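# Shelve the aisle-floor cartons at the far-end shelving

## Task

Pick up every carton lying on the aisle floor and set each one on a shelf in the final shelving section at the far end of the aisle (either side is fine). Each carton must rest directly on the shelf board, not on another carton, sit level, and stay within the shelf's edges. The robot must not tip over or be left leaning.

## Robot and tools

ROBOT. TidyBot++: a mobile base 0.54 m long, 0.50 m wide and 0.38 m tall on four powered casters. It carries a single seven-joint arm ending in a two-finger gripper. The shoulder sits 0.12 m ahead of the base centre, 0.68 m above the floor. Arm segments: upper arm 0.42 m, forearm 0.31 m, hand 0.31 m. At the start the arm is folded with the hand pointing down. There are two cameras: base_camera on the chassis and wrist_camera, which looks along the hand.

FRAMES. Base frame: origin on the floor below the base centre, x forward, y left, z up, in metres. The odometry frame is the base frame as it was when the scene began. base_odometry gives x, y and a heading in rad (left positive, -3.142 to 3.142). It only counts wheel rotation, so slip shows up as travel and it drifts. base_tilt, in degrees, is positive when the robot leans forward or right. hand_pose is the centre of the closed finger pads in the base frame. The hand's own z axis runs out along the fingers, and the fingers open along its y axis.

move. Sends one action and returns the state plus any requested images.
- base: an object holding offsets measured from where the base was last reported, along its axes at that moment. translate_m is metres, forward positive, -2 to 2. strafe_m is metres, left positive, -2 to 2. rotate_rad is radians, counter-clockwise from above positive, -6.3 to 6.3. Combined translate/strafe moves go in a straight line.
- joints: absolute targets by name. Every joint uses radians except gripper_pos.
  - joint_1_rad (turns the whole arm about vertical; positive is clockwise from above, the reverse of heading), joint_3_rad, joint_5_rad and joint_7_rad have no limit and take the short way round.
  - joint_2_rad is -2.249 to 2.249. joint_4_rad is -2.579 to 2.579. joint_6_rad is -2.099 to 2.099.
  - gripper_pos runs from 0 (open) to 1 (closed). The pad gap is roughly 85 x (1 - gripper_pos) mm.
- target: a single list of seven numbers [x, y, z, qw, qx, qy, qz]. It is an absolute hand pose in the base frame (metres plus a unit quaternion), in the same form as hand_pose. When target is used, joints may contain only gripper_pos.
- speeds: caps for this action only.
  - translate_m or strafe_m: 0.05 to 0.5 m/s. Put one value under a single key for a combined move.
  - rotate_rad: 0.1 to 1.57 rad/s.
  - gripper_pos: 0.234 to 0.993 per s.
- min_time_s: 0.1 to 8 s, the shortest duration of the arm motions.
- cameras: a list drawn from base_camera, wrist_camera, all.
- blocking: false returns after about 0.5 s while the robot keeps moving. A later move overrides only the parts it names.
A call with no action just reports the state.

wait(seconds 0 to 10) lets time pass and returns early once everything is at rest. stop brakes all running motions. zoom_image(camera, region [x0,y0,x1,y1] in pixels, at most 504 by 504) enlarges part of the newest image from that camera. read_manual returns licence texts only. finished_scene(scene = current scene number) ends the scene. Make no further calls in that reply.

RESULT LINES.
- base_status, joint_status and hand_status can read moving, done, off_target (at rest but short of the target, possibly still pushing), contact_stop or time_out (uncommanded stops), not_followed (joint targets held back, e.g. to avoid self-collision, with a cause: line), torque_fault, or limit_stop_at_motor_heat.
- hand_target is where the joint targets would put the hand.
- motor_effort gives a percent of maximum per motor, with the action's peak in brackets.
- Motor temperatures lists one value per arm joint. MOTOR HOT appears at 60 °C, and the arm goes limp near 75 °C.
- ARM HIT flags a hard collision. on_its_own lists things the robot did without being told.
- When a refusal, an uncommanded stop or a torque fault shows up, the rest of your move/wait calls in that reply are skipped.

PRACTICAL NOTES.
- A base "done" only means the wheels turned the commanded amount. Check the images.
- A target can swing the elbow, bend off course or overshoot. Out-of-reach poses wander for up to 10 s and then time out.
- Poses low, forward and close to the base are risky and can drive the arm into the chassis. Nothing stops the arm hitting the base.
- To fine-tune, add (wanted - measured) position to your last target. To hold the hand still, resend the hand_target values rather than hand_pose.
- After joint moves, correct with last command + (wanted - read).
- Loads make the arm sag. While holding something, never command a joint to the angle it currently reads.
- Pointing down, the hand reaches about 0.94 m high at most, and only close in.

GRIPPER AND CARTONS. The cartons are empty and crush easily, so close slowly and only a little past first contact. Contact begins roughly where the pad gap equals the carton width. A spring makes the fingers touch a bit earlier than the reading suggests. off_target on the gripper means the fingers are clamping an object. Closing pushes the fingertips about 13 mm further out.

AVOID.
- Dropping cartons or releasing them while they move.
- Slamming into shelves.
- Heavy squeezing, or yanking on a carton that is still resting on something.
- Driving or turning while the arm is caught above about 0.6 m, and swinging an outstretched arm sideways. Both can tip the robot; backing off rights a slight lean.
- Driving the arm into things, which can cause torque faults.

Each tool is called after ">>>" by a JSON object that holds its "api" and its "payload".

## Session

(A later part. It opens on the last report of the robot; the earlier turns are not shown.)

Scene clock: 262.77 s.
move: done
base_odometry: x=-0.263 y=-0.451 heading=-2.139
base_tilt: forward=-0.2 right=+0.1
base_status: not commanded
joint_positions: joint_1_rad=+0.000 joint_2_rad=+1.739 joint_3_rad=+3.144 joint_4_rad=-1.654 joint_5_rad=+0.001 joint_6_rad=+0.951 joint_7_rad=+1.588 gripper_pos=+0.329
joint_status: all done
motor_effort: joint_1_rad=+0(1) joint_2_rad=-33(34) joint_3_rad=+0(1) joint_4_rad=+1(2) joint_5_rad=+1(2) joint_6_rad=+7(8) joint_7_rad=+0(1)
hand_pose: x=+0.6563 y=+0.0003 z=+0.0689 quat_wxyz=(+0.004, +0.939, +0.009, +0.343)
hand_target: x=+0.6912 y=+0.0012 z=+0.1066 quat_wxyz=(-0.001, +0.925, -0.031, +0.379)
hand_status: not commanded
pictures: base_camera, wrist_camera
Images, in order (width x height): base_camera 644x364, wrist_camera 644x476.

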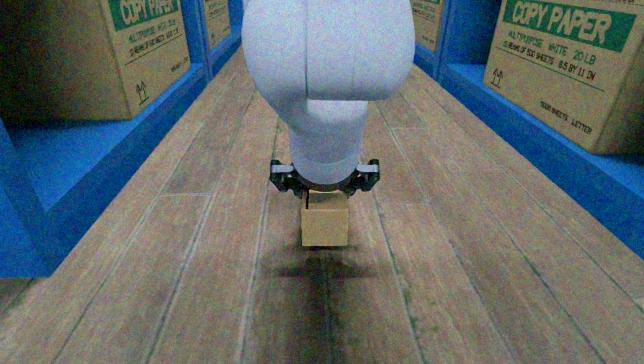

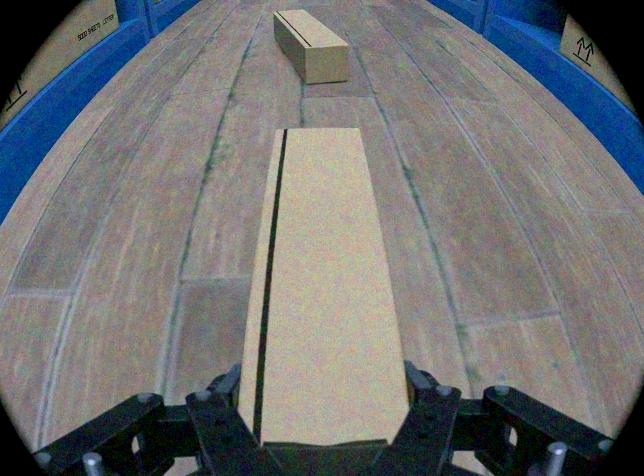

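>>> {"api": "move", "payload": {"joints": {"joint_2_rad": 1.65, "joint_4_rad": -1.735, "joint_6_rad": 1.07}, "min_time_s": 2}}

>>> {"api": "move", "payload": {"base": {"strafe_m": 0.23, "rotate_rad": 0.03}, "speeds": {"strafe_m": 0.25}, "cameras": ["all"]}}

Scene clock: 285.87 s.
move: done
base_odometry: x=-0.263 y=-0.451 heading=-2.139
base_tilt: forward=-0.2 right=+0.1
base_status: not commanded
joint_positions: joint_1_rad=+0.000 joint_2_rad=+1.710 joint_3_rad=+3.144 joint_4_rad=-1.721 joint_5_rad=+0.001 joint_6_rad=+1.011 joint_7_rad=+1.588 gripper_pos=+0.329
joint_status: all done
motor_effort: joint_1_rad=+0(1) joint_2_rad=-32(34) joint_3_rad=+1(1) joint_4_rad=+1(2) joint_5_rad=+1(2) joint_6_rad=+7(9) joint_7_rad=+0(1)
hand_pose: x=+0.6518 y=+0.0004 z=+0.0884 quat_wxyz=(+0.004, +0.936, +0.009, +0.353)
hand_target: x=+0.6915 y=+0.0005 z=+0.1328 quat_wxyz=(-0.001, +0.915, -0.030, +0.401)
hand_status: not commanded
pictures: none

Scene clock: 287.60 s.
move: done
base_odometry: x=-0.069 y=-0.575 heading=-2.109
base_tilt: forward=-0.2 right=+0.1
base_status: done
joint_positions: joint_1_rad=+0.003 joint_2_rad=+1.709 joint_3_rad=+3.133 joint_4_rad=-1.721 joint_5_rad=-0.006 joint_6_rad=+1.012 joint_7_rad=+1.588 gripper_pos=+0.329
joint_status: not commanded
motor_effort: joint_1_rad=+0(5) joint_2_rad=-33(34) joint_3_rad=+0(2) joint_4_rad=+1(1) joint_5_rad=+1(3) joint_6_rad=+7(8) joint_7_rad=-1(1)
hand_pose: x=+0.6523 y=+0.0022 z=+0.0892 quat_wxyz=(+0.002, +0.935, +0.002, +0.354)
hand_target: x=+0.6915 y=+0.0005 z=+0.1328 quat_wxyz=(-0.001, +0.915, -0.030, +0.401)
hand_status: not commanded
pictures: base_camera, wrist_camera
Images, in order (width x height): base_camera 644x364, wrist_camera 644x476.

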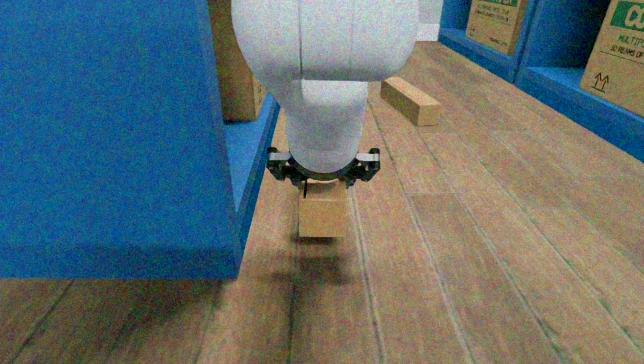

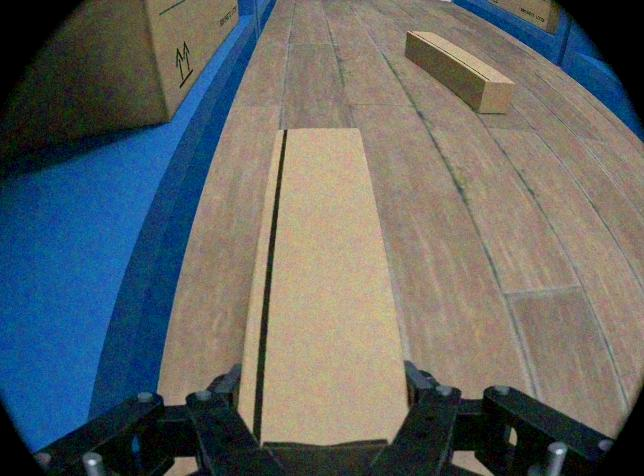

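>>> {"api": "move", "payload": {"joints": {"joint_2_rad": 1.835, "joint_4_rad": -1.60, "joint_6_rad": 1.076}, "min_time_s": 2, "cameras": ["all"]}}

>>> {"api": "zoom_image", "payload": {"camera": "base_camera", "region": [220, 120, 420, 280]}}

Scene clock: 298.67 s.
move: done
base_odometry: x=-0.069 y=-0.575 heading=-2.109
base_tilt: forward=-0.2 right=+0.1
base_status: not commanded
joint_positions: joint_1_rad=+0.003 joint_2_rad=+1.802 joint_3_rad=+3.133 joint_4_rad=-1.615 joint_5_rad=-0.006 joint_6_rad=+1.018 joint_7_rad=+1.588 gripper_pos=+0.329
joint_status: all done
motor_effort: joint_1_rad=+0(1) joint_2_rad=-32(34) joint_3_rad=+0(1) joint_4_rad=+1(2) joint_5_rad=+1(2) joint_6_rad=+8(9) joint_7_rad=-1(1)
hand_pose: x=+0.6537 y=+0.0020 z=+0.0536 quat_wxyz=(+0.002, +0.932, +0.002, +0.363)
hand_target: x=+0.6536 y=-0.0002 z=+0.0505 quat_wxyz=(+0.001, +0.924, -0.031, +0.381)
hand_status: not commanded
pictures: base_camera, wrist_camera
Images, in order (width x height): base_camera 644x364, wrist_camera 644x476.

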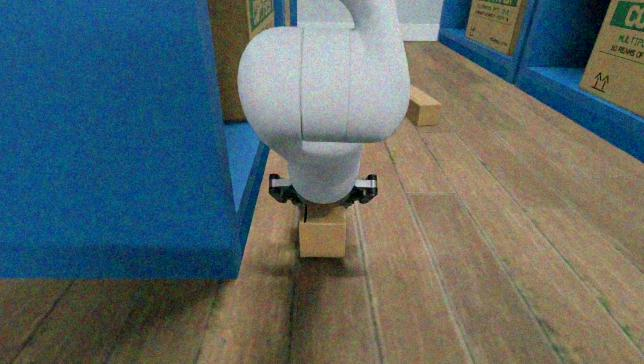

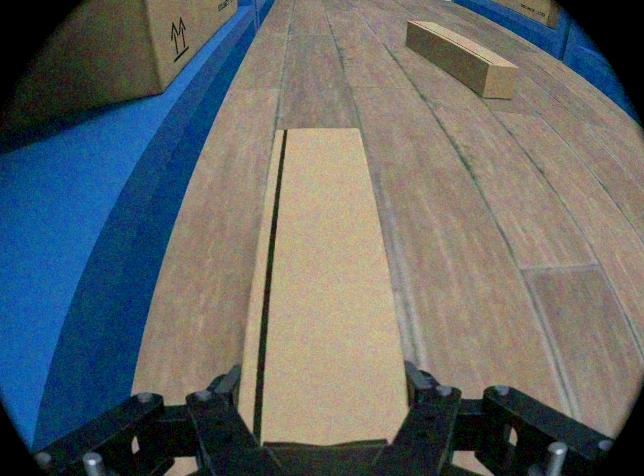

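Scaled by 2.520.

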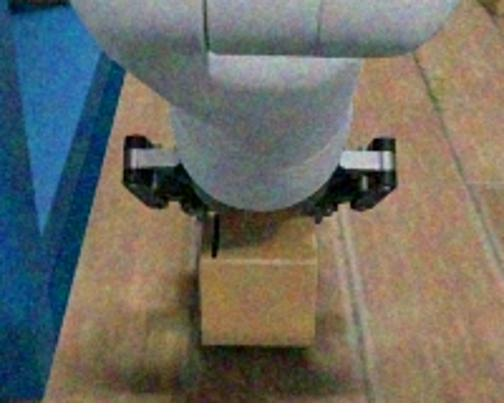

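>>> {"api": "move", "payload": {"joints": {"joint_2_rad": 1.87, "joint_4_rad": -1.56, "joint_6_rad": 1.08}, "min_time_s": 1.5, "cameras": ["all"]}}

>>> {"api": "zoom_image", "payload": {"camera": "base_camera", "region": [220, 120, 420, 280]}}

Scene clock: 305.37 s.
move: done
base_odometry: x=-0.069 y=-0.575 heading=-2.109
base_tilt: forward=-0.2 right=+0.1
base_status: not commanded
joint_positions: joint_1_rad=+0.003 joint_2_rad=+1.833 joint_3_rad=+3.133 joint_4_rad=-1.576 joint_5_rad=-0.006 joint_6_rad=+1.022 joint_7_rad=+1.588 gripper_pos=+0.329
joint_status: all done
motor_effort: joint_1_rad=-1(1) joint_2_rad=-33(33) joint_3_rad=+1(1) joint_4_rad=+1(2) joint_5_rad=+1(2) joint_6_rad=+8(8) joint_7_rad=+0(1)
hand_pose: x=+0.6559 y=+0.0019 z=+0.0430 quat_wxyz=(+0.002, +0.930, +0.002, +0.369)
hand_target: x=+0.6530 y=-0.0005 z=+0.0379 quat_wxyz=(+0.001, +0.922, -0.031, +0.385)
hand_status: not commanded
pictures: base_camera, wrist_camera
Images, in order (width x height): base_camera 644x364, wrist_camera 644x476.

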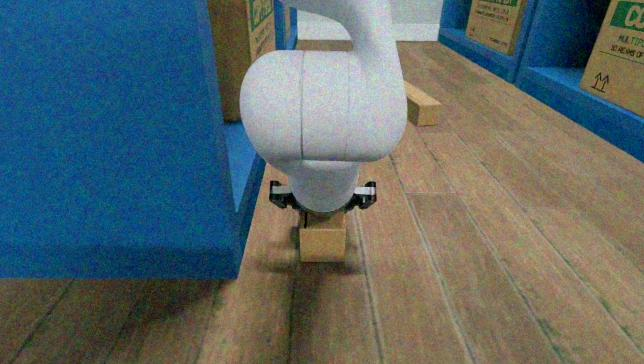

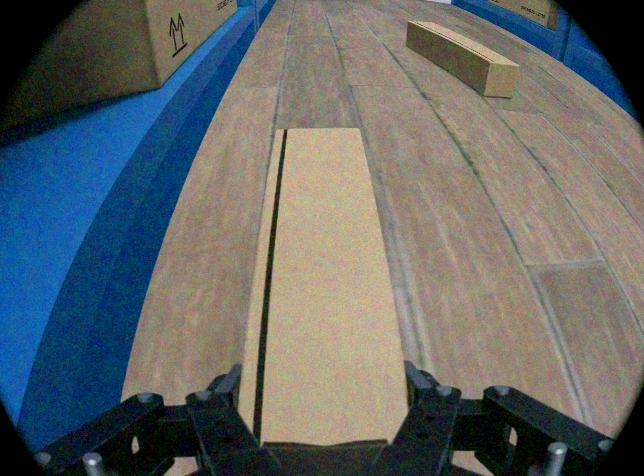

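Scaled by 2.520.

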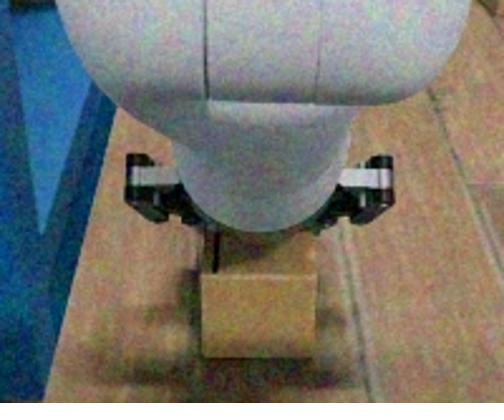

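>>> {"api": "move", "payload": {"joints": {"joint_2_rad": 1.882, "joint_4_rad": -1.55, "joint_6_rad": 1.083}, "min_time_s": 1}}

>>> {"api": "move", "payload": {"joints": {"gripper_pos": 0.29}, "speeds": {"gripper_pos": 0.234}, "cameras": ["all"]}}

>>> {"api": "zoom_image", "payload": {"camera": "base_camera", "region": [220, 120, 420, 280]}}

Scene clock: 315.23 s.
move: done
base_odometry: x=-0.069 y=-0.575 heading=-2.109
base_tilt: forward=-0.2 right=+0.1
base_status: not commanded
joint_positions: joint_1_rad=+0.003 joint_2_rad=+1.840 joint_3_rad=+3.133 joint_4_rad=-1.566 joint_5_rad=-0.006 joint_6_rad=+1.029 joint_7_rad=+1.588 gripper_pos=+0.329
joint_status: all done
motor_effort: joint_1_rad=+0(1) joint_2_rad=-31(33) joint_3_rad=+1(1) joint_4_rad=+1(2) joint_5_rad=+2(2) joint_6_rad=+7(9) joint_7_rad=+0(1)
hand_pose: x=+0.6574 y=+0.0018 z=+0.0416 quat_wxyz=(+0.002, +0.928, +0.002, +0.373)
hand_target: x=+0.6511 y=-0.0006 z=+0.0334 quat_wxyz=(+0.001, +0.922, -0.031, +0.386)
hand_status: not commanded
pictures: none

Scene clock: 315.97 s.
move: done
base_odometry: x=-0.069 y=-0.575 heading=-2.109
base_tilt: forward=-0.2 right=+0.1
base_status: not commanded
joint_positions: joint_1_rad=+0.003 joint_2_rad=+1.842 joint_3_rad=+3.133 joint_4_rad=-1.565 joint_5_rad=-0.006 joint_6_rad=+1.029 joint_7_rad=+1.588 gripper_pos=+0.293
joint_status: all done
motor_effort: joint_1_rad=+0(1) joint_2_rad=-31(32) joint_3_rad=+0(1) joint_4_rad=+1(1) joint_5_rad=+1(2) joint_6_rad=+7(7) joint_7_rad=+0(1)
hand_pose: x=+0.6573 y=+0.0018 z=+0.0409 quat_wxyz=(+0.002, +0.928, +0.002, +0.373)
hand_target: x=+0.6511 y=-0.0006 z=+0.0334 quat_wxyz=(+0.001, +0.922, -0.031, +0.386)
hand_status: not commanded
pictures: base_camera, wrist_camera
Images, in order (width x height): base_camera 644x364, wrist_camera 644x476.

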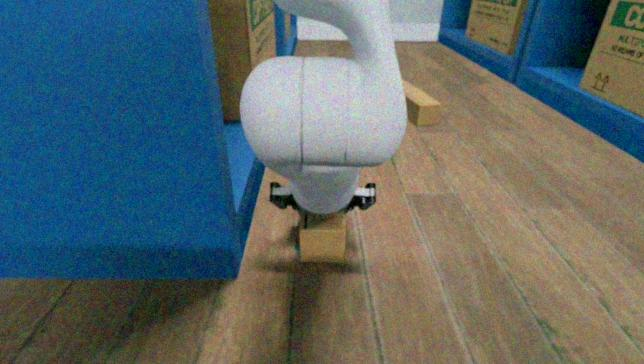

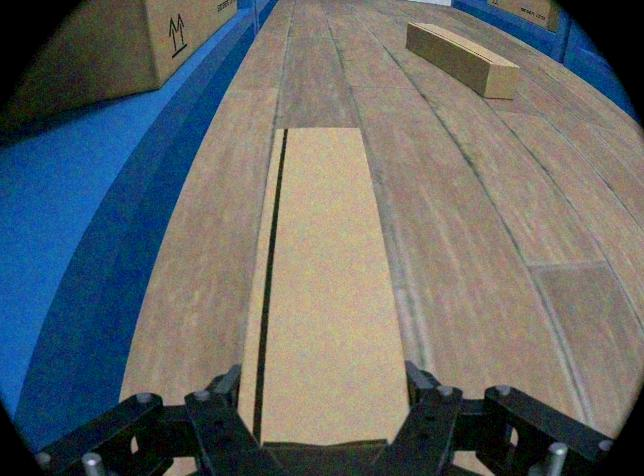

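Scaled by 2.520.

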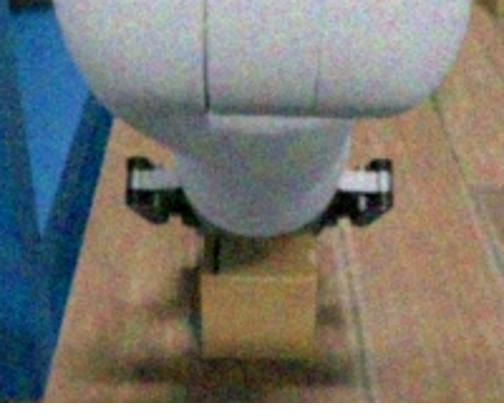

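Now open fully and withdraw.

>>> {"api": "move", "payload": {"joints": {"gripper_pos": 0.1}, "speeds": {"gripper_pos": 0.234}}}

>>> {"api": "move", "payload": {"joints": {"joint_2_rad": 1.60, "joint_4_rad": -1.735, "joint_6_rad": 0.97}, "min_time_s": 2, "cameras": ["all"]}}

Scene clock: 320.80 s.
move: done
base_odometry: x=-0.069 y=-0.575 heading=-2.109
base_tilt: forward=-0.2 right=+0.1
base_status: not commanded
joint_positions: joint_1_rad=+0.003 joint_2_rad=+1.842 joint_3_rad=+3.133 joint_4_rad=-1.565 joint_5_rad=-0.006 joint_6_rad=+1.029 joint_7_rad=+1.588 gripper_pos=+0.102
joint_status: all done
motor_effort: joint_1_rad=+0(1) joint_2_rad=-31(32) joint_3_rad=+0(1) joint_4_rad=+1(1) joint_5_rad=+0(2) joint_6_rad=+6(8) joint_7_rad=-1(1)
hand_pose: x=+0.6573 y=+0.0018 z=+0.0409 quat_wxyz=(+0.002, +0.928, +0.002, +0.373)
hand_target: x=+0.6511 y=-0.0006 z=+0.0334 quat_wxyz=(+0.001, +0.922, -0.031, +0.386)
hand_status: not commanded
pictures: none

Scene clock: 323.13 s.
move: done
base_odometry: x=-0.069 y=-0.575 heading=-2.109
base_tilt: forward=-0.2 right=+0.1
base_status: not commanded
joint_positions: joint_1_rad=+0.003 joint_2_rad=+1.651 joint_3_rad=+3.133 joint_4_rad=-1.722 joint_5_rad=-0.006 joint_6_rad=+1.015 joint_7_rad=+1.588 gripper_pos=+0.102
joint_status: all done
motor_effort: joint_1_rad=+0(1) joint_2_rad=-33(34) joint_3_rad=+1(1) joint_4_rad=+2(2) joint_5_rad=+1(2) joint_6_rad=+7(8) joint_7_rad=+0(1)
hand_pose: x=+0.6860 y=+0.0021 z=+0.1217 quat_wxyz=(+0.002, +0.924, +0.002, +0.382)
hand_target: x=+0.6972 y=+0.0016 z=+0.1392 quat_wxyz=(-0.002, +0.925, -0.030, +0.378)
hand_status: not commanded
pictures: base_camera, wrist_camera
Images, in order (width x height): base_camera 644x364, wrist_camera 644x476.

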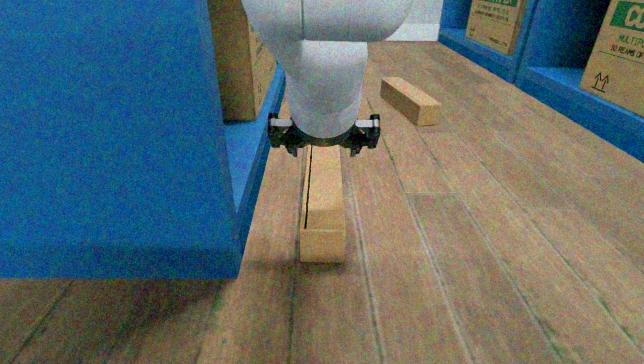

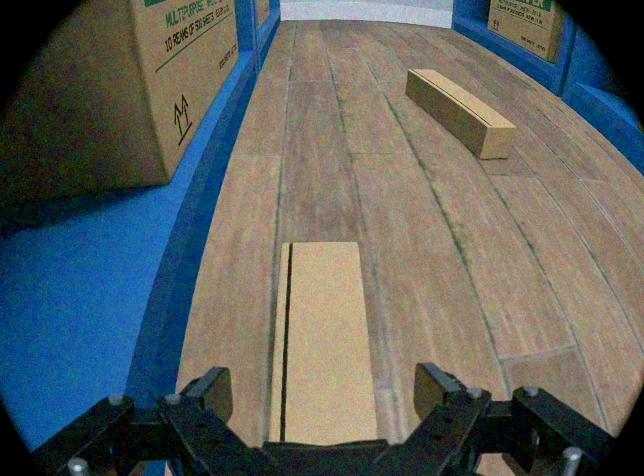

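>>> {"api": "move", "payload": {"base": {"strafe_m": -0.365}, "joints": {"joint_1_rad": -0.2, "joint_2_rad": 1.38, "joint_4_rad": -1.911, "joint_6_rad": 0.97, "gripper_pos": 0.0}, "min_time_s": 2}}

>>> {"api": "move", "payload": {"base": {"translate_m": 0.44}, "cameras": ["all"]}}

>>> {"api": "zoom_image", "payload": {"camera": "base_camera", "region": [200, 80, 460, 280]}}

Scene clock: 343.13 s.
move: done
base_odometry: x=-0.383 y=-0.388 heading=-2.109
base_tilt: forward=-0.2 right=+0.1
base_status: done
joint_positions: joint_1_rad=-0.182 joint_2_rad=+1.433 joint_3_rad=+3.132 joint_4_rad=-1.898 joint_5_rad=-0.010 joint_6_rad=+1.014 joint_7_rad=+1.588 gripper_pos=+0.001
joint_status: all done
motor_effort: joint_1_rad=-1(5) joint_2_rad=-33(35) joint_3_rad=+0(2) joint_4_rad=+2(3) joint_5_rad=+1(2) joint_6_rad=+7(8) joint_7_rad=+0(1)
hand_pose: x=+0.6948 y=+0.1100 z=+0.2198 quat_wxyz=(-0.035, +0.912, +0.086, +0.399)
hand_target: x=+0.7006 y=+0.1200 z=+0.2387 quat_wxyz=(-0.043, +0.915, +0.063, +0.396)
hand_status: not commanded
pictures: none

Scene clock: 345.30 s.
move: done
base_odometry: x=-0.609 y=-0.766 heading=-2.109
base_tilt: forward=-0.2 right=+0.1
base_status: done
joint_positions: joint_1_rad=-0.182 joint_2_rad=+1.426 joint_3_rad=+3.132 joint_4_rad=-1.904 joint_5_rad=-0.010 joint_6_rad=+1.011 joint_7_rad=+1.588 gripper_pos=+0.001
joint_status: not commanded
motor_effort: joint_1_rad=-1(1) joint_2_rad=-32(35) joint_3_rad=+1(1) joint_4_rad=+2(4) joint_5_rad=+2(2) joint_6_rad=+7(9) joint_7_rad=-1(1)
hand_pose: x=+0.6943 y=+0.1099 z=+0.2222 quat_wxyz=(-0.035, +0.912, +0.086, +0.398)
hand_target: x=+0.7006 y=+0.1200 z=+0.2387 quat_wxyz=(-0.043, +0.915, +0.063, +0.396)
hand_status: not commanded
pictures: base_camera, wrist_camera
Images, in order (width x height): base_camera 644x364, wrist_camera 644x476.

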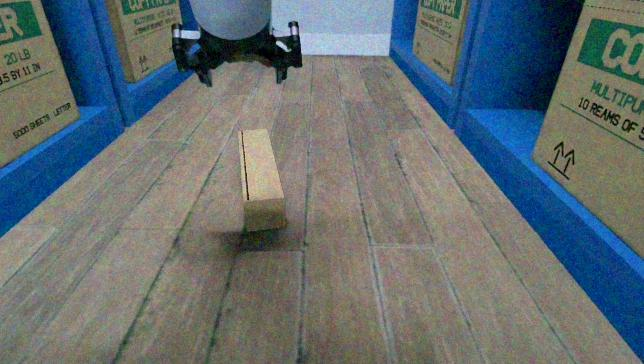

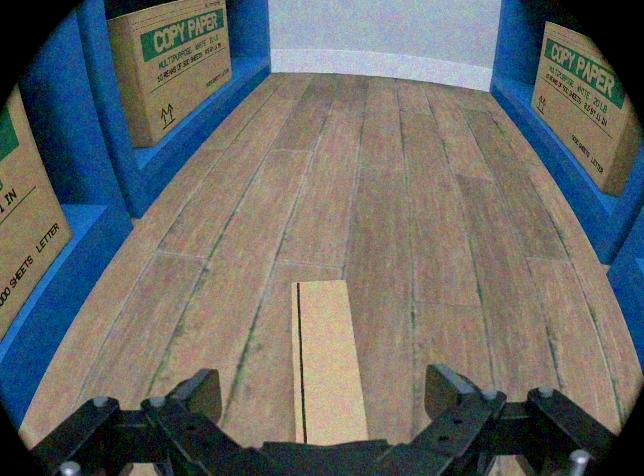

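Scaled by 1.938.

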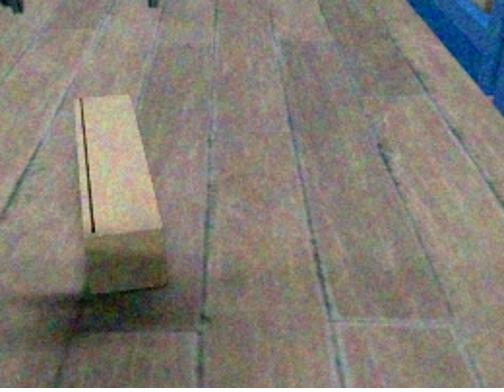

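>>> {"api": "move", "payload": {"base": {"translate_m": 0.042}, "joints": {"joint_1_rad": -0.152, "joint_2_rad": 1.70, "joint_3_rad": 3.1216, "joint_4_rad": -1.6776, "joint_5_rad": -0.04, "joint_6_rad": 0.96}, "min_time_s": 2, "cameras": ["all"]}}

>>> {"api": "zoom_image", "payload": {"camera": "base_camera", "region": [160, 80, 420, 280]}}

Scene clock: 368.93 s.
move: done
base_odometry: x=-0.630 y=-0.802 heading=-2.110
base_tilt: forward=-0.2 right=+0.1
base_status: done
joint_positions: joint_1_rad=-0.178 joint_2_rad=+1.668 joint_3_rad=+3.132 joint_4_rad=-1.691 joint_5_rad=-0.010 joint_6_rad=+1.004 joint_7_rad=+1.588 gripper_pos=+0.001
joint_status: all done
motor_effort: joint_1_rad=+0(2) joint_2_rad=-33(36) joint_3_rad=+0(1) joint_4_rad=+2(4) joint_5_rad=+1(2) joint_6_rad=+7(9) joint_7_rad=+0(1)
hand_pose: x=+0.6810 y=+0.1052 z=+0.1145 quat_wxyz=(-0.032, +0.920, +0.084, +0.382)
hand_target: x=+0.6622 y=+0.0847 z=+0.0889 quat_wxyz=(-0.028, +0.934, +0.040, +0.353)
hand_status: not commanded
pictures: base_camera, wrist_camera
Images, in order (width x height): base_camera 644x364, wrist_camera 644x476.

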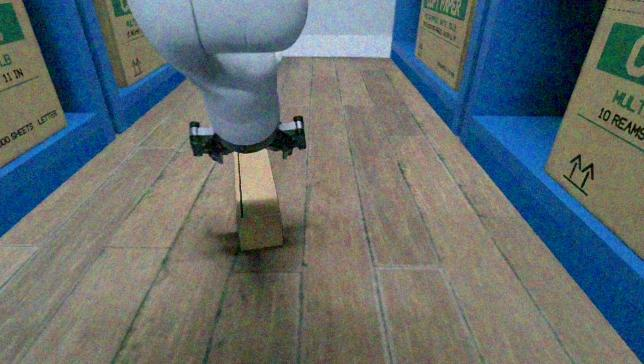

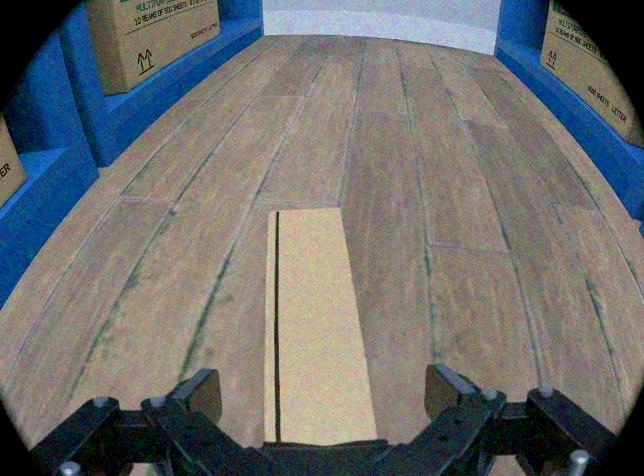

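Scaled by 1.938.

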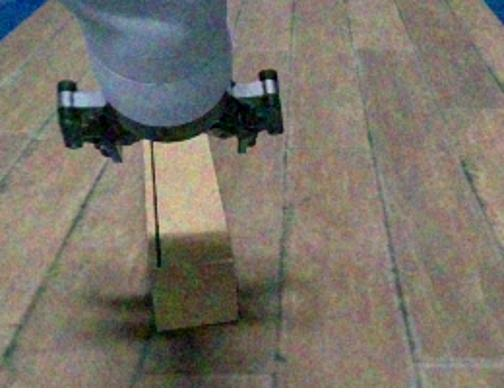

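>>> {"api": "move", "payload": {"joints": {"joint_2_rad": 1.80, "joint_4_rad": -1.55, "joint_6_rad": 0.88}, "min_time_s": 1.5, "cameras": ["wrist_camera"]}}

>>> {"api": "move", "payload": {"joints": {"joint_2_rad": 1.852, "joint_4_rad": -1.485, "joint_6_rad": 0.88}, "min_time_s": 1.5, "cameras": ["all"]}}

Scene clock: 382.77 s.
move: done
base_odometry: x=-0.630 y=-0.802 heading=-2.110
base_tilt: forward=-0.1 right=+0.1
base_status: not commanded
joint_positions: joint_1_rad=-0.178 joint_2_rad=+1.762 joint_3_rad=+3.132 joint_4_rad=-1.564 joint_5_rad=-0.010 joint_6_rad=+0.927 joint_7_rad=+1.588 gripper_pos=+0.001
joint_status: all done
motor_effort: joint_1_rad=+0(1) joint_2_rad=-33(35) joint_3_rad=+0(1) joint_4_rad=+2(3) joint_5_rad=+1(2) joint_6_rad=+7(8) joint_7_rad=+0(1)
hand_pose: x=+0.6753 y=+0.1042 z=+0.0636 quat_wxyz=(-0.031, +0.928, +0.084, +0.362)
hand_target: x=+0.6508 y=+0.0834 z=+0.0352 quat_wxyz=(-0.026, +0.943, +0.040, +0.328)
hand_status: not commanded
Images, in order (width x height): wrist_camera 644x476.

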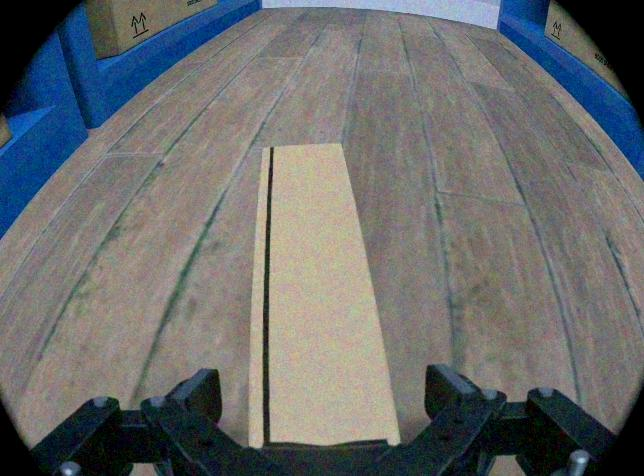

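Scene clock: 384.57 s.
move: done
base_odometry: x=-0.630 y=-0.802 heading=-2.110
base_tilt: forward=-0.2 right=+0.1
base_status: not commanded
joint_positions: joint_1_rad=-0.178 joint_2_rad=+1.812 joint_3_rad=+3.132 joint_4_rad=-1.500 joint_5_rad=-0.010 joint_6_rad=+0.926 joint_7_rad=+1.588 gripper_pos=+0.001
joint_status: all done
motor_effort: joint_1_rad=+0(1) joint_2_rad=-33(34) joint_3_rad=+0(1) joint_4_rad=+2(3) joint_5_rad=+1(2) joint_6_rad=+6(8) joint_7_rad=-1(1)
hand_pose: x=+0.6778 y=+0.1045 z=+0.0448 quat_wxyz=(-0.031, +0.926, +0.084, +0.367)
hand_target: x=+0.6525 y=+0.0833 z=+0.0157 quat_wxyz=(-0.027, +0.941, +0.039, +0.334)
hand_status: not commanded
pictures: base_camera, wrist_camera
Images, in order (width x height): base_camera 644x364, wrist_camera 644x476.

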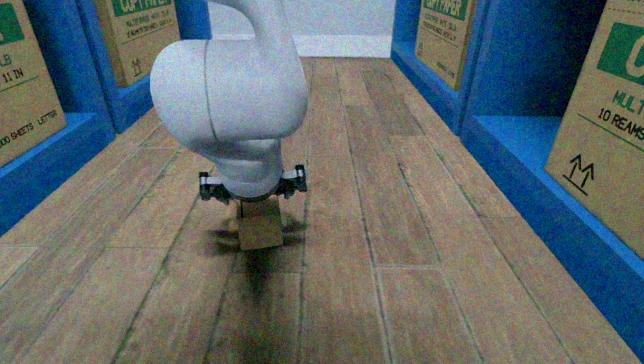

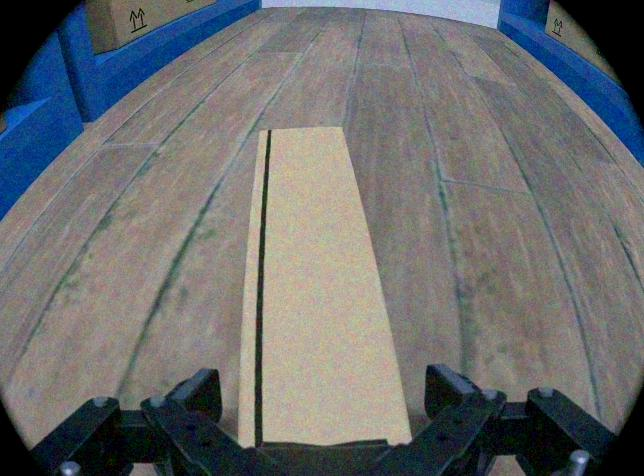

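>>> {"api": "move", "payload": {"joints": {"gripper_pos": 0.30}, "speeds": {"gripper_pos": 0.234}, "cameras": ["wrist_camera"]}}

>>> {"api": "move", "payload": {"joints": {"gripper_pos": 0.332}, "speeds": {"gripper_pos": 0.234}, "cameras": ["wrist_camera"]}}

>>> {"api": "zoom_image", "payload": {"camera": "wrist_camera", "region": [180, 320, 460, 476]}}

Scene clock: 393.67 s.
move: done
base_odometry: x=-0.630 y=-0.802 heading=-2.110
base_tilt: forward=-0.2 right=+0.1
base_status: not commanded
joint_positions: joint_1_rad=-0.178 joint_2_rad=+1.812 joint_3_rad=+3.132 joint_4_rad=-1.500 joint_5_rad=-0.010 joint_6_rad=+0.926 joint_7_rad=+1.588 gripper_pos=+0.299
joint_status: all done
motor_effort: joint_1_rad=+1(1) joint_2_rad=-31(34) joint_3_rad=+0(1) joint_4_rad=+3(3) joint_5_rad=+1(2) joint_6_rad=+6(8) joint_7_rad=+0(1)
hand_pose: x=+0.6778 y=+0.1045 z=+0.0448 quat_wxyz=(-0.031, +0.926, +0.084, +0.367)
hand_target: x=+0.6525 y=+0.0833 z=+0.0157 quat_wxyz=(-0.027, +0.941, +0.039, +0.334)
hand_status: not commanded
Images, in order (width x height): wrist_camera 644x476.

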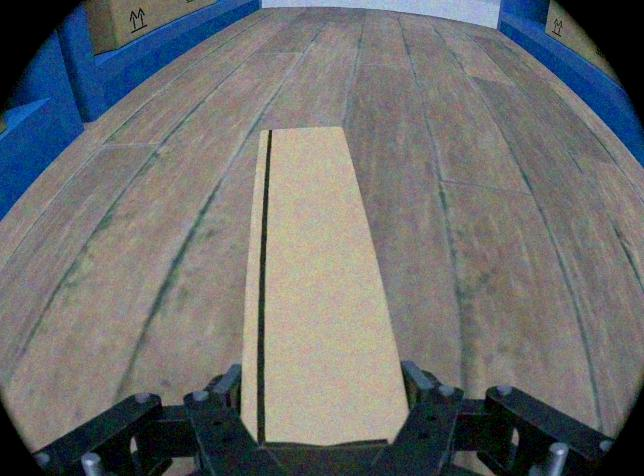

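Scene clock: 394.60 s.
move: done
base_odometry: x=-0.630 y=-0.802 heading=-2.110
base_tilt: forward=-0.2 right=+0.1
base_status: not commanded
joint_positions: joint_1_rad=-0.178 joint_2_rad=+1.812 joint_3_rad=+3.132 joint_4_rad=-1.500 joint_5_rad=-0.010 joint_6_rad=+0.926 joint_7_rad=+1.588 gripper_pos=+0.329
joint_status: all done
motor_effort: joint_1_rad=+0(1) joint_2_rad=-28(32) joint_3_rad=+1(2) joint_4_rad=+2(3) joint_5_rad=+0(1) joint_6_rad=+3(6) joint_7_rad=-1(1)
hand_pose: x=+0.6779 y=+0.1045 z=+0.0449 quat_wxyz=(-0.031, +0.926, +0.084, +0.367)
hand_target: x=+0.6525 y=+0.0833 z=+0.0157 quat_wxyz=(-0.027, +0.941, +0.039, +0.334)
hand_status: not commanded
Images, in order (width x height): wrist_camera 644x476.

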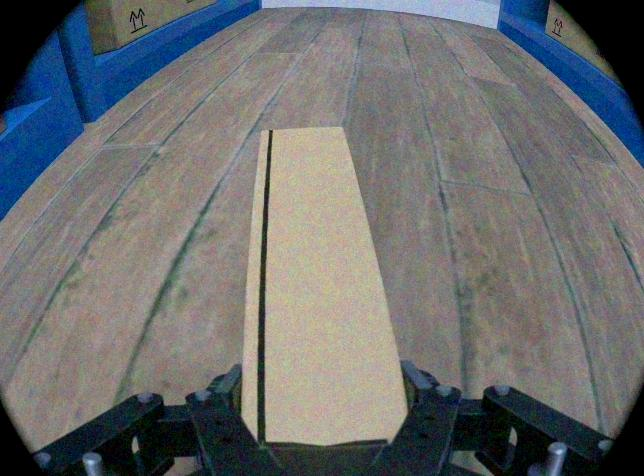

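Scaled by 1.800.

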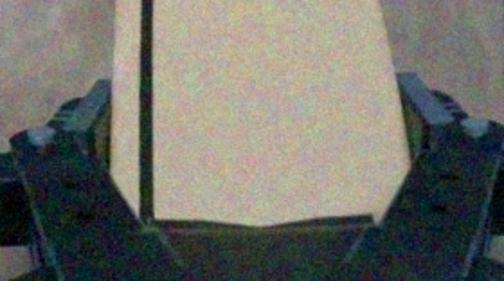

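>>> {"api": "move", "payload": {"joints": {"joint_2_rad": 1.65, "joint_4_rad": -1.64, "joint_6_rad": 0.90}, "min_time_s": 1.5, "cameras": ["all"]}}

Scene clock: 437.00 s.
move: done
base_odometry: x=-0.630 y=-0.802 heading=-2.110
base_tilt: forward=-0.2 right=+0.1
base_status: not commanded
joint_positions: joint_1_rad=-0.178 joint_2_rad=+1.702 joint_3_rad=+3.132 joint_4_rad=-1.629 joint_5_rad=-0.010 joint_6_rad=+0.926 joint_7_rad=+1.588 gripper_pos=+0.329
joint_status: all done
motor_effort: joint_1_rad=+0(1) joint_2_rad=-34(35) joint_3_rad=+0(1) joint_4_rad=+2(3) joint_5_rad=+1(2) joint_6_rad=+7(8) joint_7_rad=+0(1)
hand_pose: x=+0.6765 y=+0.1042 z=+0.0876 quat_wxyz=(-0.031, +0.929, +0.084, +0.359)
hand_target: x=+0.6973 y=+0.0907 z=+0.1104 quat_wxyz=(-0.030, +0.929, +0.040, +0.365)
hand_status: not commanded
pictures: base_camera, wrist_camera
Images, in order (width x height): base_camera 644x364, wrist_camera 644x476.

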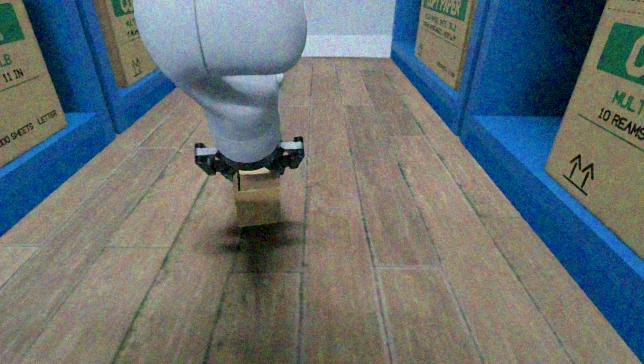

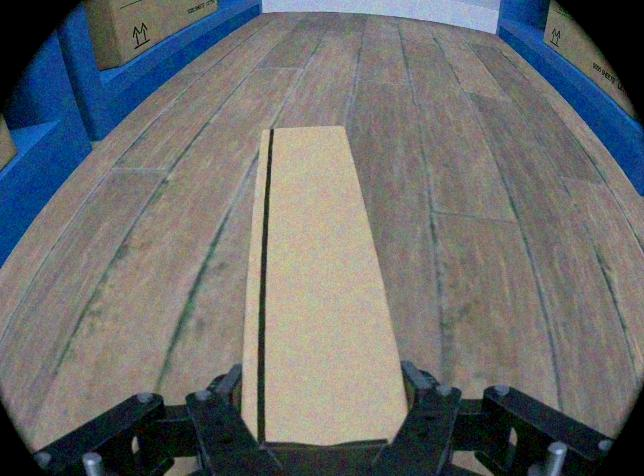

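>>> {"api": "move", "payload": {"base": {"translate_m": 0.70}, "speeds": {"translate_m": 0.3}, "joints": {"joint_1_rad": 0.0, "joint_2_rad": 0.08, "joint_4_rad": -2.389, "joint_6_rad": 0.126}, "min_time_s": 4.5, "cameras": ["all"]}}

Scene clock: 467.03 s.
Motor temperatures (°C): [30 34 26 26 35 36 37]
move: done
base_odometry: x=-0.990 y=-1.403 heading=-2.110
base_tilt: forward=-0.2 right=+0.1
base_status: done
joint_positions: joint_1_rad=-0.027 joint_2_rad=+0.117 joint_3_rad=+3.132 joint_4_rad=-2.379 joint_5_rad=-0.010 joint_6_rad=+0.172 joint_7_rad=+1.588 gripper_pos=+0.329
joint_status: all done
motor_effort: joint_1_rad=+0(2) joint_2_rad=-17(38) joint_3_rad=+1(1) joint_4_rad=+14(15) joint_5_rad=+1(2) joint_6_rad=+7(9) joint_7_rad=+0(1)
hand_pose: x=+0.5840 y=+0.0181 z=+0.6359 quat_wxyz=(-0.006, +0.917, +0.020, +0.398)
hand_target: x=+0.5712 y=+0.0089 z=+0.6382 quat_wxyz=(-0.014, +0.921, -0.020, +0.388)
hand_status: not commanded
pictures: base_camera, wrist_camera
Images, in order (width x height): base_camera 644x364, wrist_camera 644x476.

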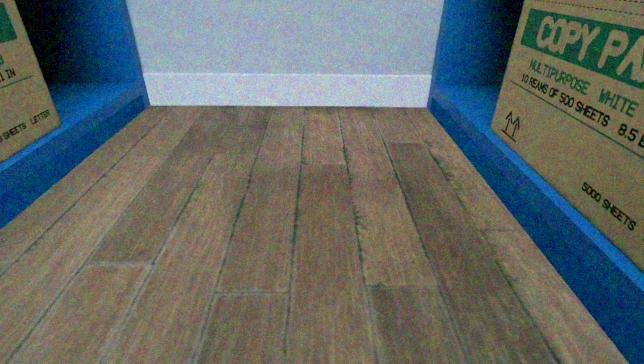

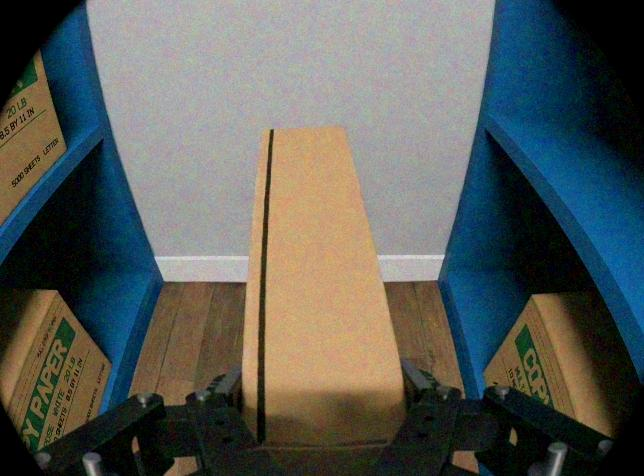

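>>> {"api": "move", "payload": {"base": {"translate_m": 0.30, "strafe_m": 0.07}, "speeds": {"translate_m": 0.3}, "cameras": ["all"]}}

>>> {"api": "zoom_image", "payload": {"camera": "wrist_camera", "region": [400, 60, 644, 440]}}

Scene clock: 477.73 s.
move: done
base_odometry: x=-1.084 y=-1.696 heading=-2.110
base_tilt: forward=-0.2 right=+0.1
base_status: done
joint_positions: joint_1_rad=-0.026 joint_2_rad=+0.112 joint_3_rad=+3.132 joint_4_rad=-2.384 joint_5_rad=-0.010 joint_6_rad=+0.167 joint_7_rad=+1.588 gripper_pos=+0.329
joint_status: not commanded
motor_effort: joint_1_rad=+0(1) joint_2_rad=-16(21) joint_3_rad=+1(2) joint_4_rad=+14(15) joint_5_rad=+2(2) joint_6_rad=+8(9) joint_7_rad=+0(1)
hand_pose: x=+0.5805 y=+0.0172 z=+0.6345 quat_wxyz=(-0.005, +0.919, +0.019, +0.395)
hand_target: x=+0.5712 y=+0.0089 z=+0.6382 quat_wxyz=(-0.014, +0.921, -0.020, +0.388)
hand_status: not commanded
pictures: base_camera, wrist_camera
Images, in order (width x height): base_camera 644x364, wrist_camera 644x476.

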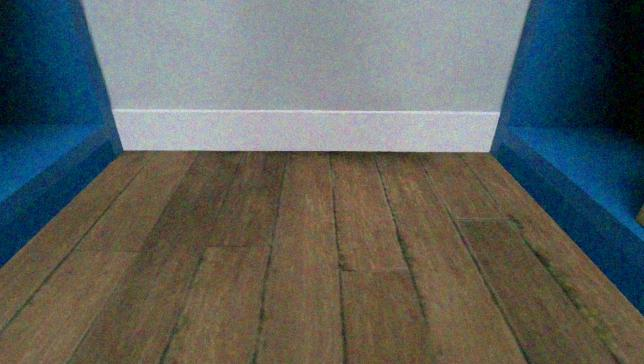

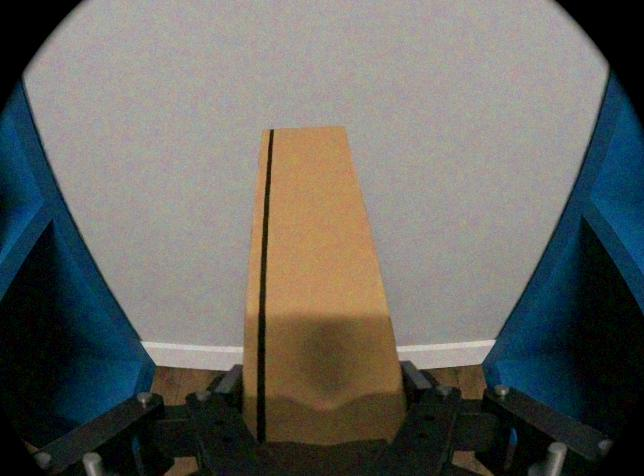

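Scaled by 1.326.

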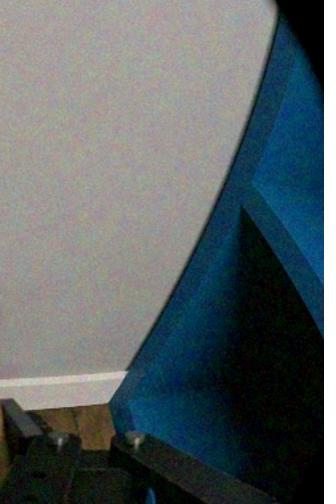

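>>> {"api": "move", "payload": {"joints": {"joint_1_rad": 0.98, "joint_6_rad": 0.06}, "min_time_s": 3, "cameras": ["all"]}}

Scene clock: 496.77 s.
move: done
base_odometry: x=-1.084 y=-1.696 heading=-2.110
base_tilt: forward=-0.2 right=+0.1
base_status: not commanded
joint_positions: joint_1_rad=+0.956 joint_2_rad=+0.112 joint_3_rad=+3.132 joint_4_rad=-2.384 joint_5_rad=-0.010 joint_6_rad=+0.105 joint_7_rad=+1.588 gripper_pos=+0.329
joint_status: all done
motor_effort: joint_1_rad=+0(2) joint_2_rad=-17(18) joint_3_rad=+2(2) joint_4_rad=+14(14) joint_5_rad=+1(2) joint_6_rad=+7(9) joint_7_rad=+0(1)
hand_pose: x=+0.3817 y=-0.3630 z=+0.6210 quat_wxyz=(+0.168, +0.830, -0.421, +0.325)
hand_target: x=+0.3704 y=-0.3580 z=+0.6239 quat_wxyz=(+0.156, +0.814, -0.456, +0.322)
hand_status: not commanded
pictures: base_camera, wrist_camera
Images, in order (width x height): base_camera 644x364, wrist_camera 644x476.

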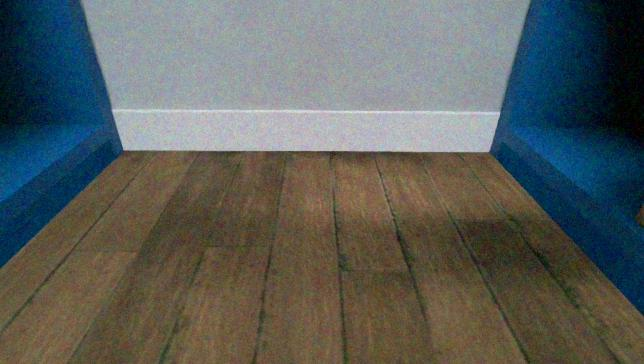

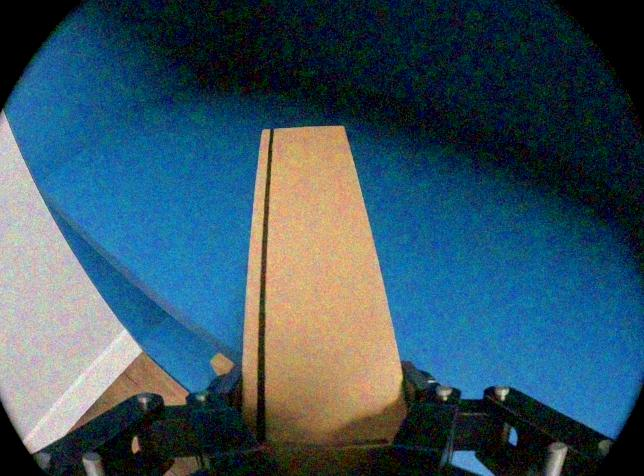

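>>> {"api": "move", "payload": {"joints": {"joint_2_rad": 0.465, "joint_4_rad": -1.882, "joint_6_rad": -0.0965}, "min_time_s": 3, "cameras": ["all"]}}

Scene clock: 507.57 s.
move: done
base_odometry: x=-1.084 y=-1.696 heading=-2.110
base_tilt: forward=-0.2 right=+0.1
base_status: not commanded
joint_positions: joint_1_rad=+0.956 joint_2_rad=+0.435 joint_3_rad=+3.132 joint_4_rad=-1.909 joint_5_rad=-0.010 joint_6_rad=-0.052 joint_7_rad=+1.588 gripper_pos=+0.329
joint_status: all done
motor_effort: joint_1_rad=+0(1) joint_2_rad=-28(29) joint_3_rad=+1(2) joint_4_rad=+16(16) joint_5_rad=+1(2) joint_6_rad=+8(9) joint_7_rad=+0(1)
hand_pose: x=+0.4784 y=-0.4970 z=+0.6153 quat_wxyz=(+0.166, +0.830, -0.422, +0.325)
hand_target: x=+0.4722 y=-0.5010 z=+0.5994 quat_wxyz=(+0.144, +0.819, -0.460, +0.311)
hand_status: not commanded
pictures: base_camera, wrist_camera
Images, in order (width x height): base_camera 644x364, wrist_camera 644x476.

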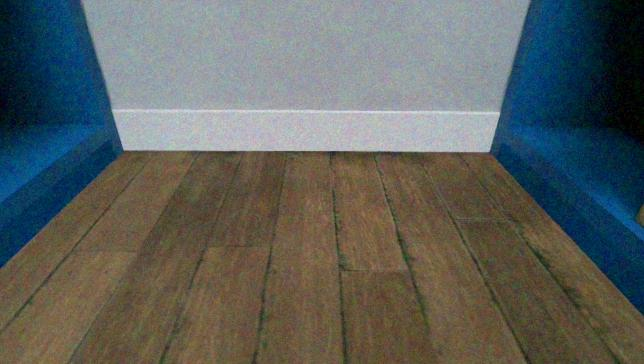

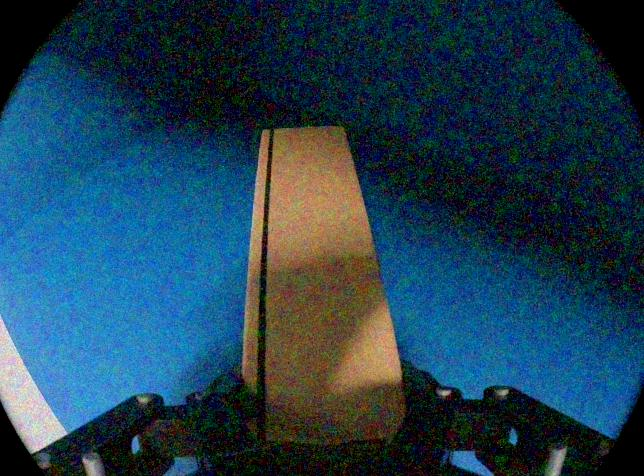

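>>> {"api": "move", "payload": {"joints": {"joint_2_rad": 0.592, "joint_4_rad": -1.978, "joint_6_rad": 0.095}, "min_time_s": 2, "cameras": ["wrist_camera"]}}

Scene clock: 520.27 s.
move: done
base_odometry: x=-1.084 y=-1.696 heading=-2.110
base_tilt: forward=-0.2 right=+0.1
base_status: not commanded
joint_positions: joint_1_rad=+0.956 joint_2_rad=+0.515 joint_3_rad=+3.132 joint_4_rad=-1.945 joint_5_rad=-0.010 joint_6_rad=+0.064 joint_7_rad=+1.588 gripper_pos=+0.329
joint_status: all done
motor_effort: joint_1_rad=+0(1) joint_2_rad=-22(30) joint_3_rad=+1(2) joint_4_rad=+11(16) joint_5_rad=+1(2) joint_6_rad=+3(8) joint_7_rad=+0(1)
hand_pose: x=+0.4800 y=-0.4999 z=+0.5757 quat_wxyz=(+0.166, +0.830, -0.423, +0.325)
hand_target: x=+0.4614 y=-0.4892 z=+0.5221 quat_wxyz=(+0.140, +0.823, -0.465, +0.296)
hand_status: not commanded
Images, in order (width x height): wrist_camera 644x476.

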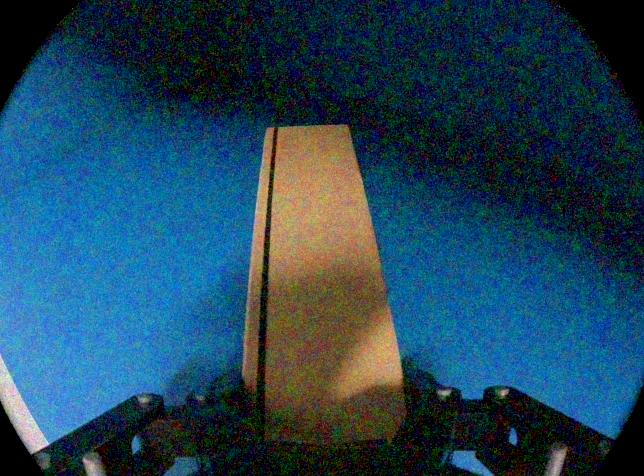

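>>> {"api": "move", "payload": {"joints": {"joint_2_rad": 0.552, "joint_4_rad": -1.935, "joint_6_rad": 0.03}, "min_time_s": 1, "cameras": ["wrist_camera"]}}

Scene clock: 527.90 s.
move: done
base_odometry: x=-1.084 y=-1.696 heading=-2.110
base_tilt: forward=-0.2 right=+0.1
base_status: not commanded
joint_positions: joint_1_rad=+0.956 joint_2_rad=+0.515 joint_3_rad=+3.132 joint_4_rad=-1.944 joint_5_rad=-0.010 joint_6_rad=+0.064 joint_7_rad=+1.588 gripper_pos=+0.329
joint_status: all done
motor_effort: joint_1_rad=+1(1) joint_2_rad=-23(25) joint_3_rad=+1(2) joint_4_rad=+12(12) joint_5_rad=+2(2) joint_6_rad=+5(5) joint_7_rad=+0(1)
hand_pose: x=+0.4802 y=-0.5001 z=+0.5759 quat_wxyz=(+0.166, +0.829, -0.423, +0.325)
hand_target: x=+0.4686 y=-0.4983 z=+0.5498 quat_wxyz=(+0.143, +0.820, -0.463, +0.304)
hand_status: not commanded
Images, in order (width x height): wrist_camera 644x476.

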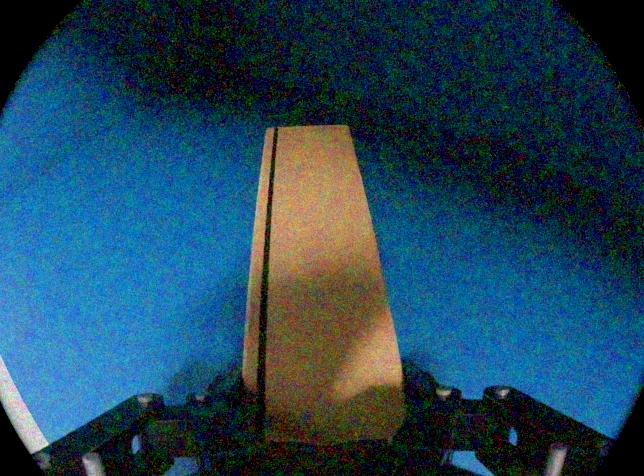

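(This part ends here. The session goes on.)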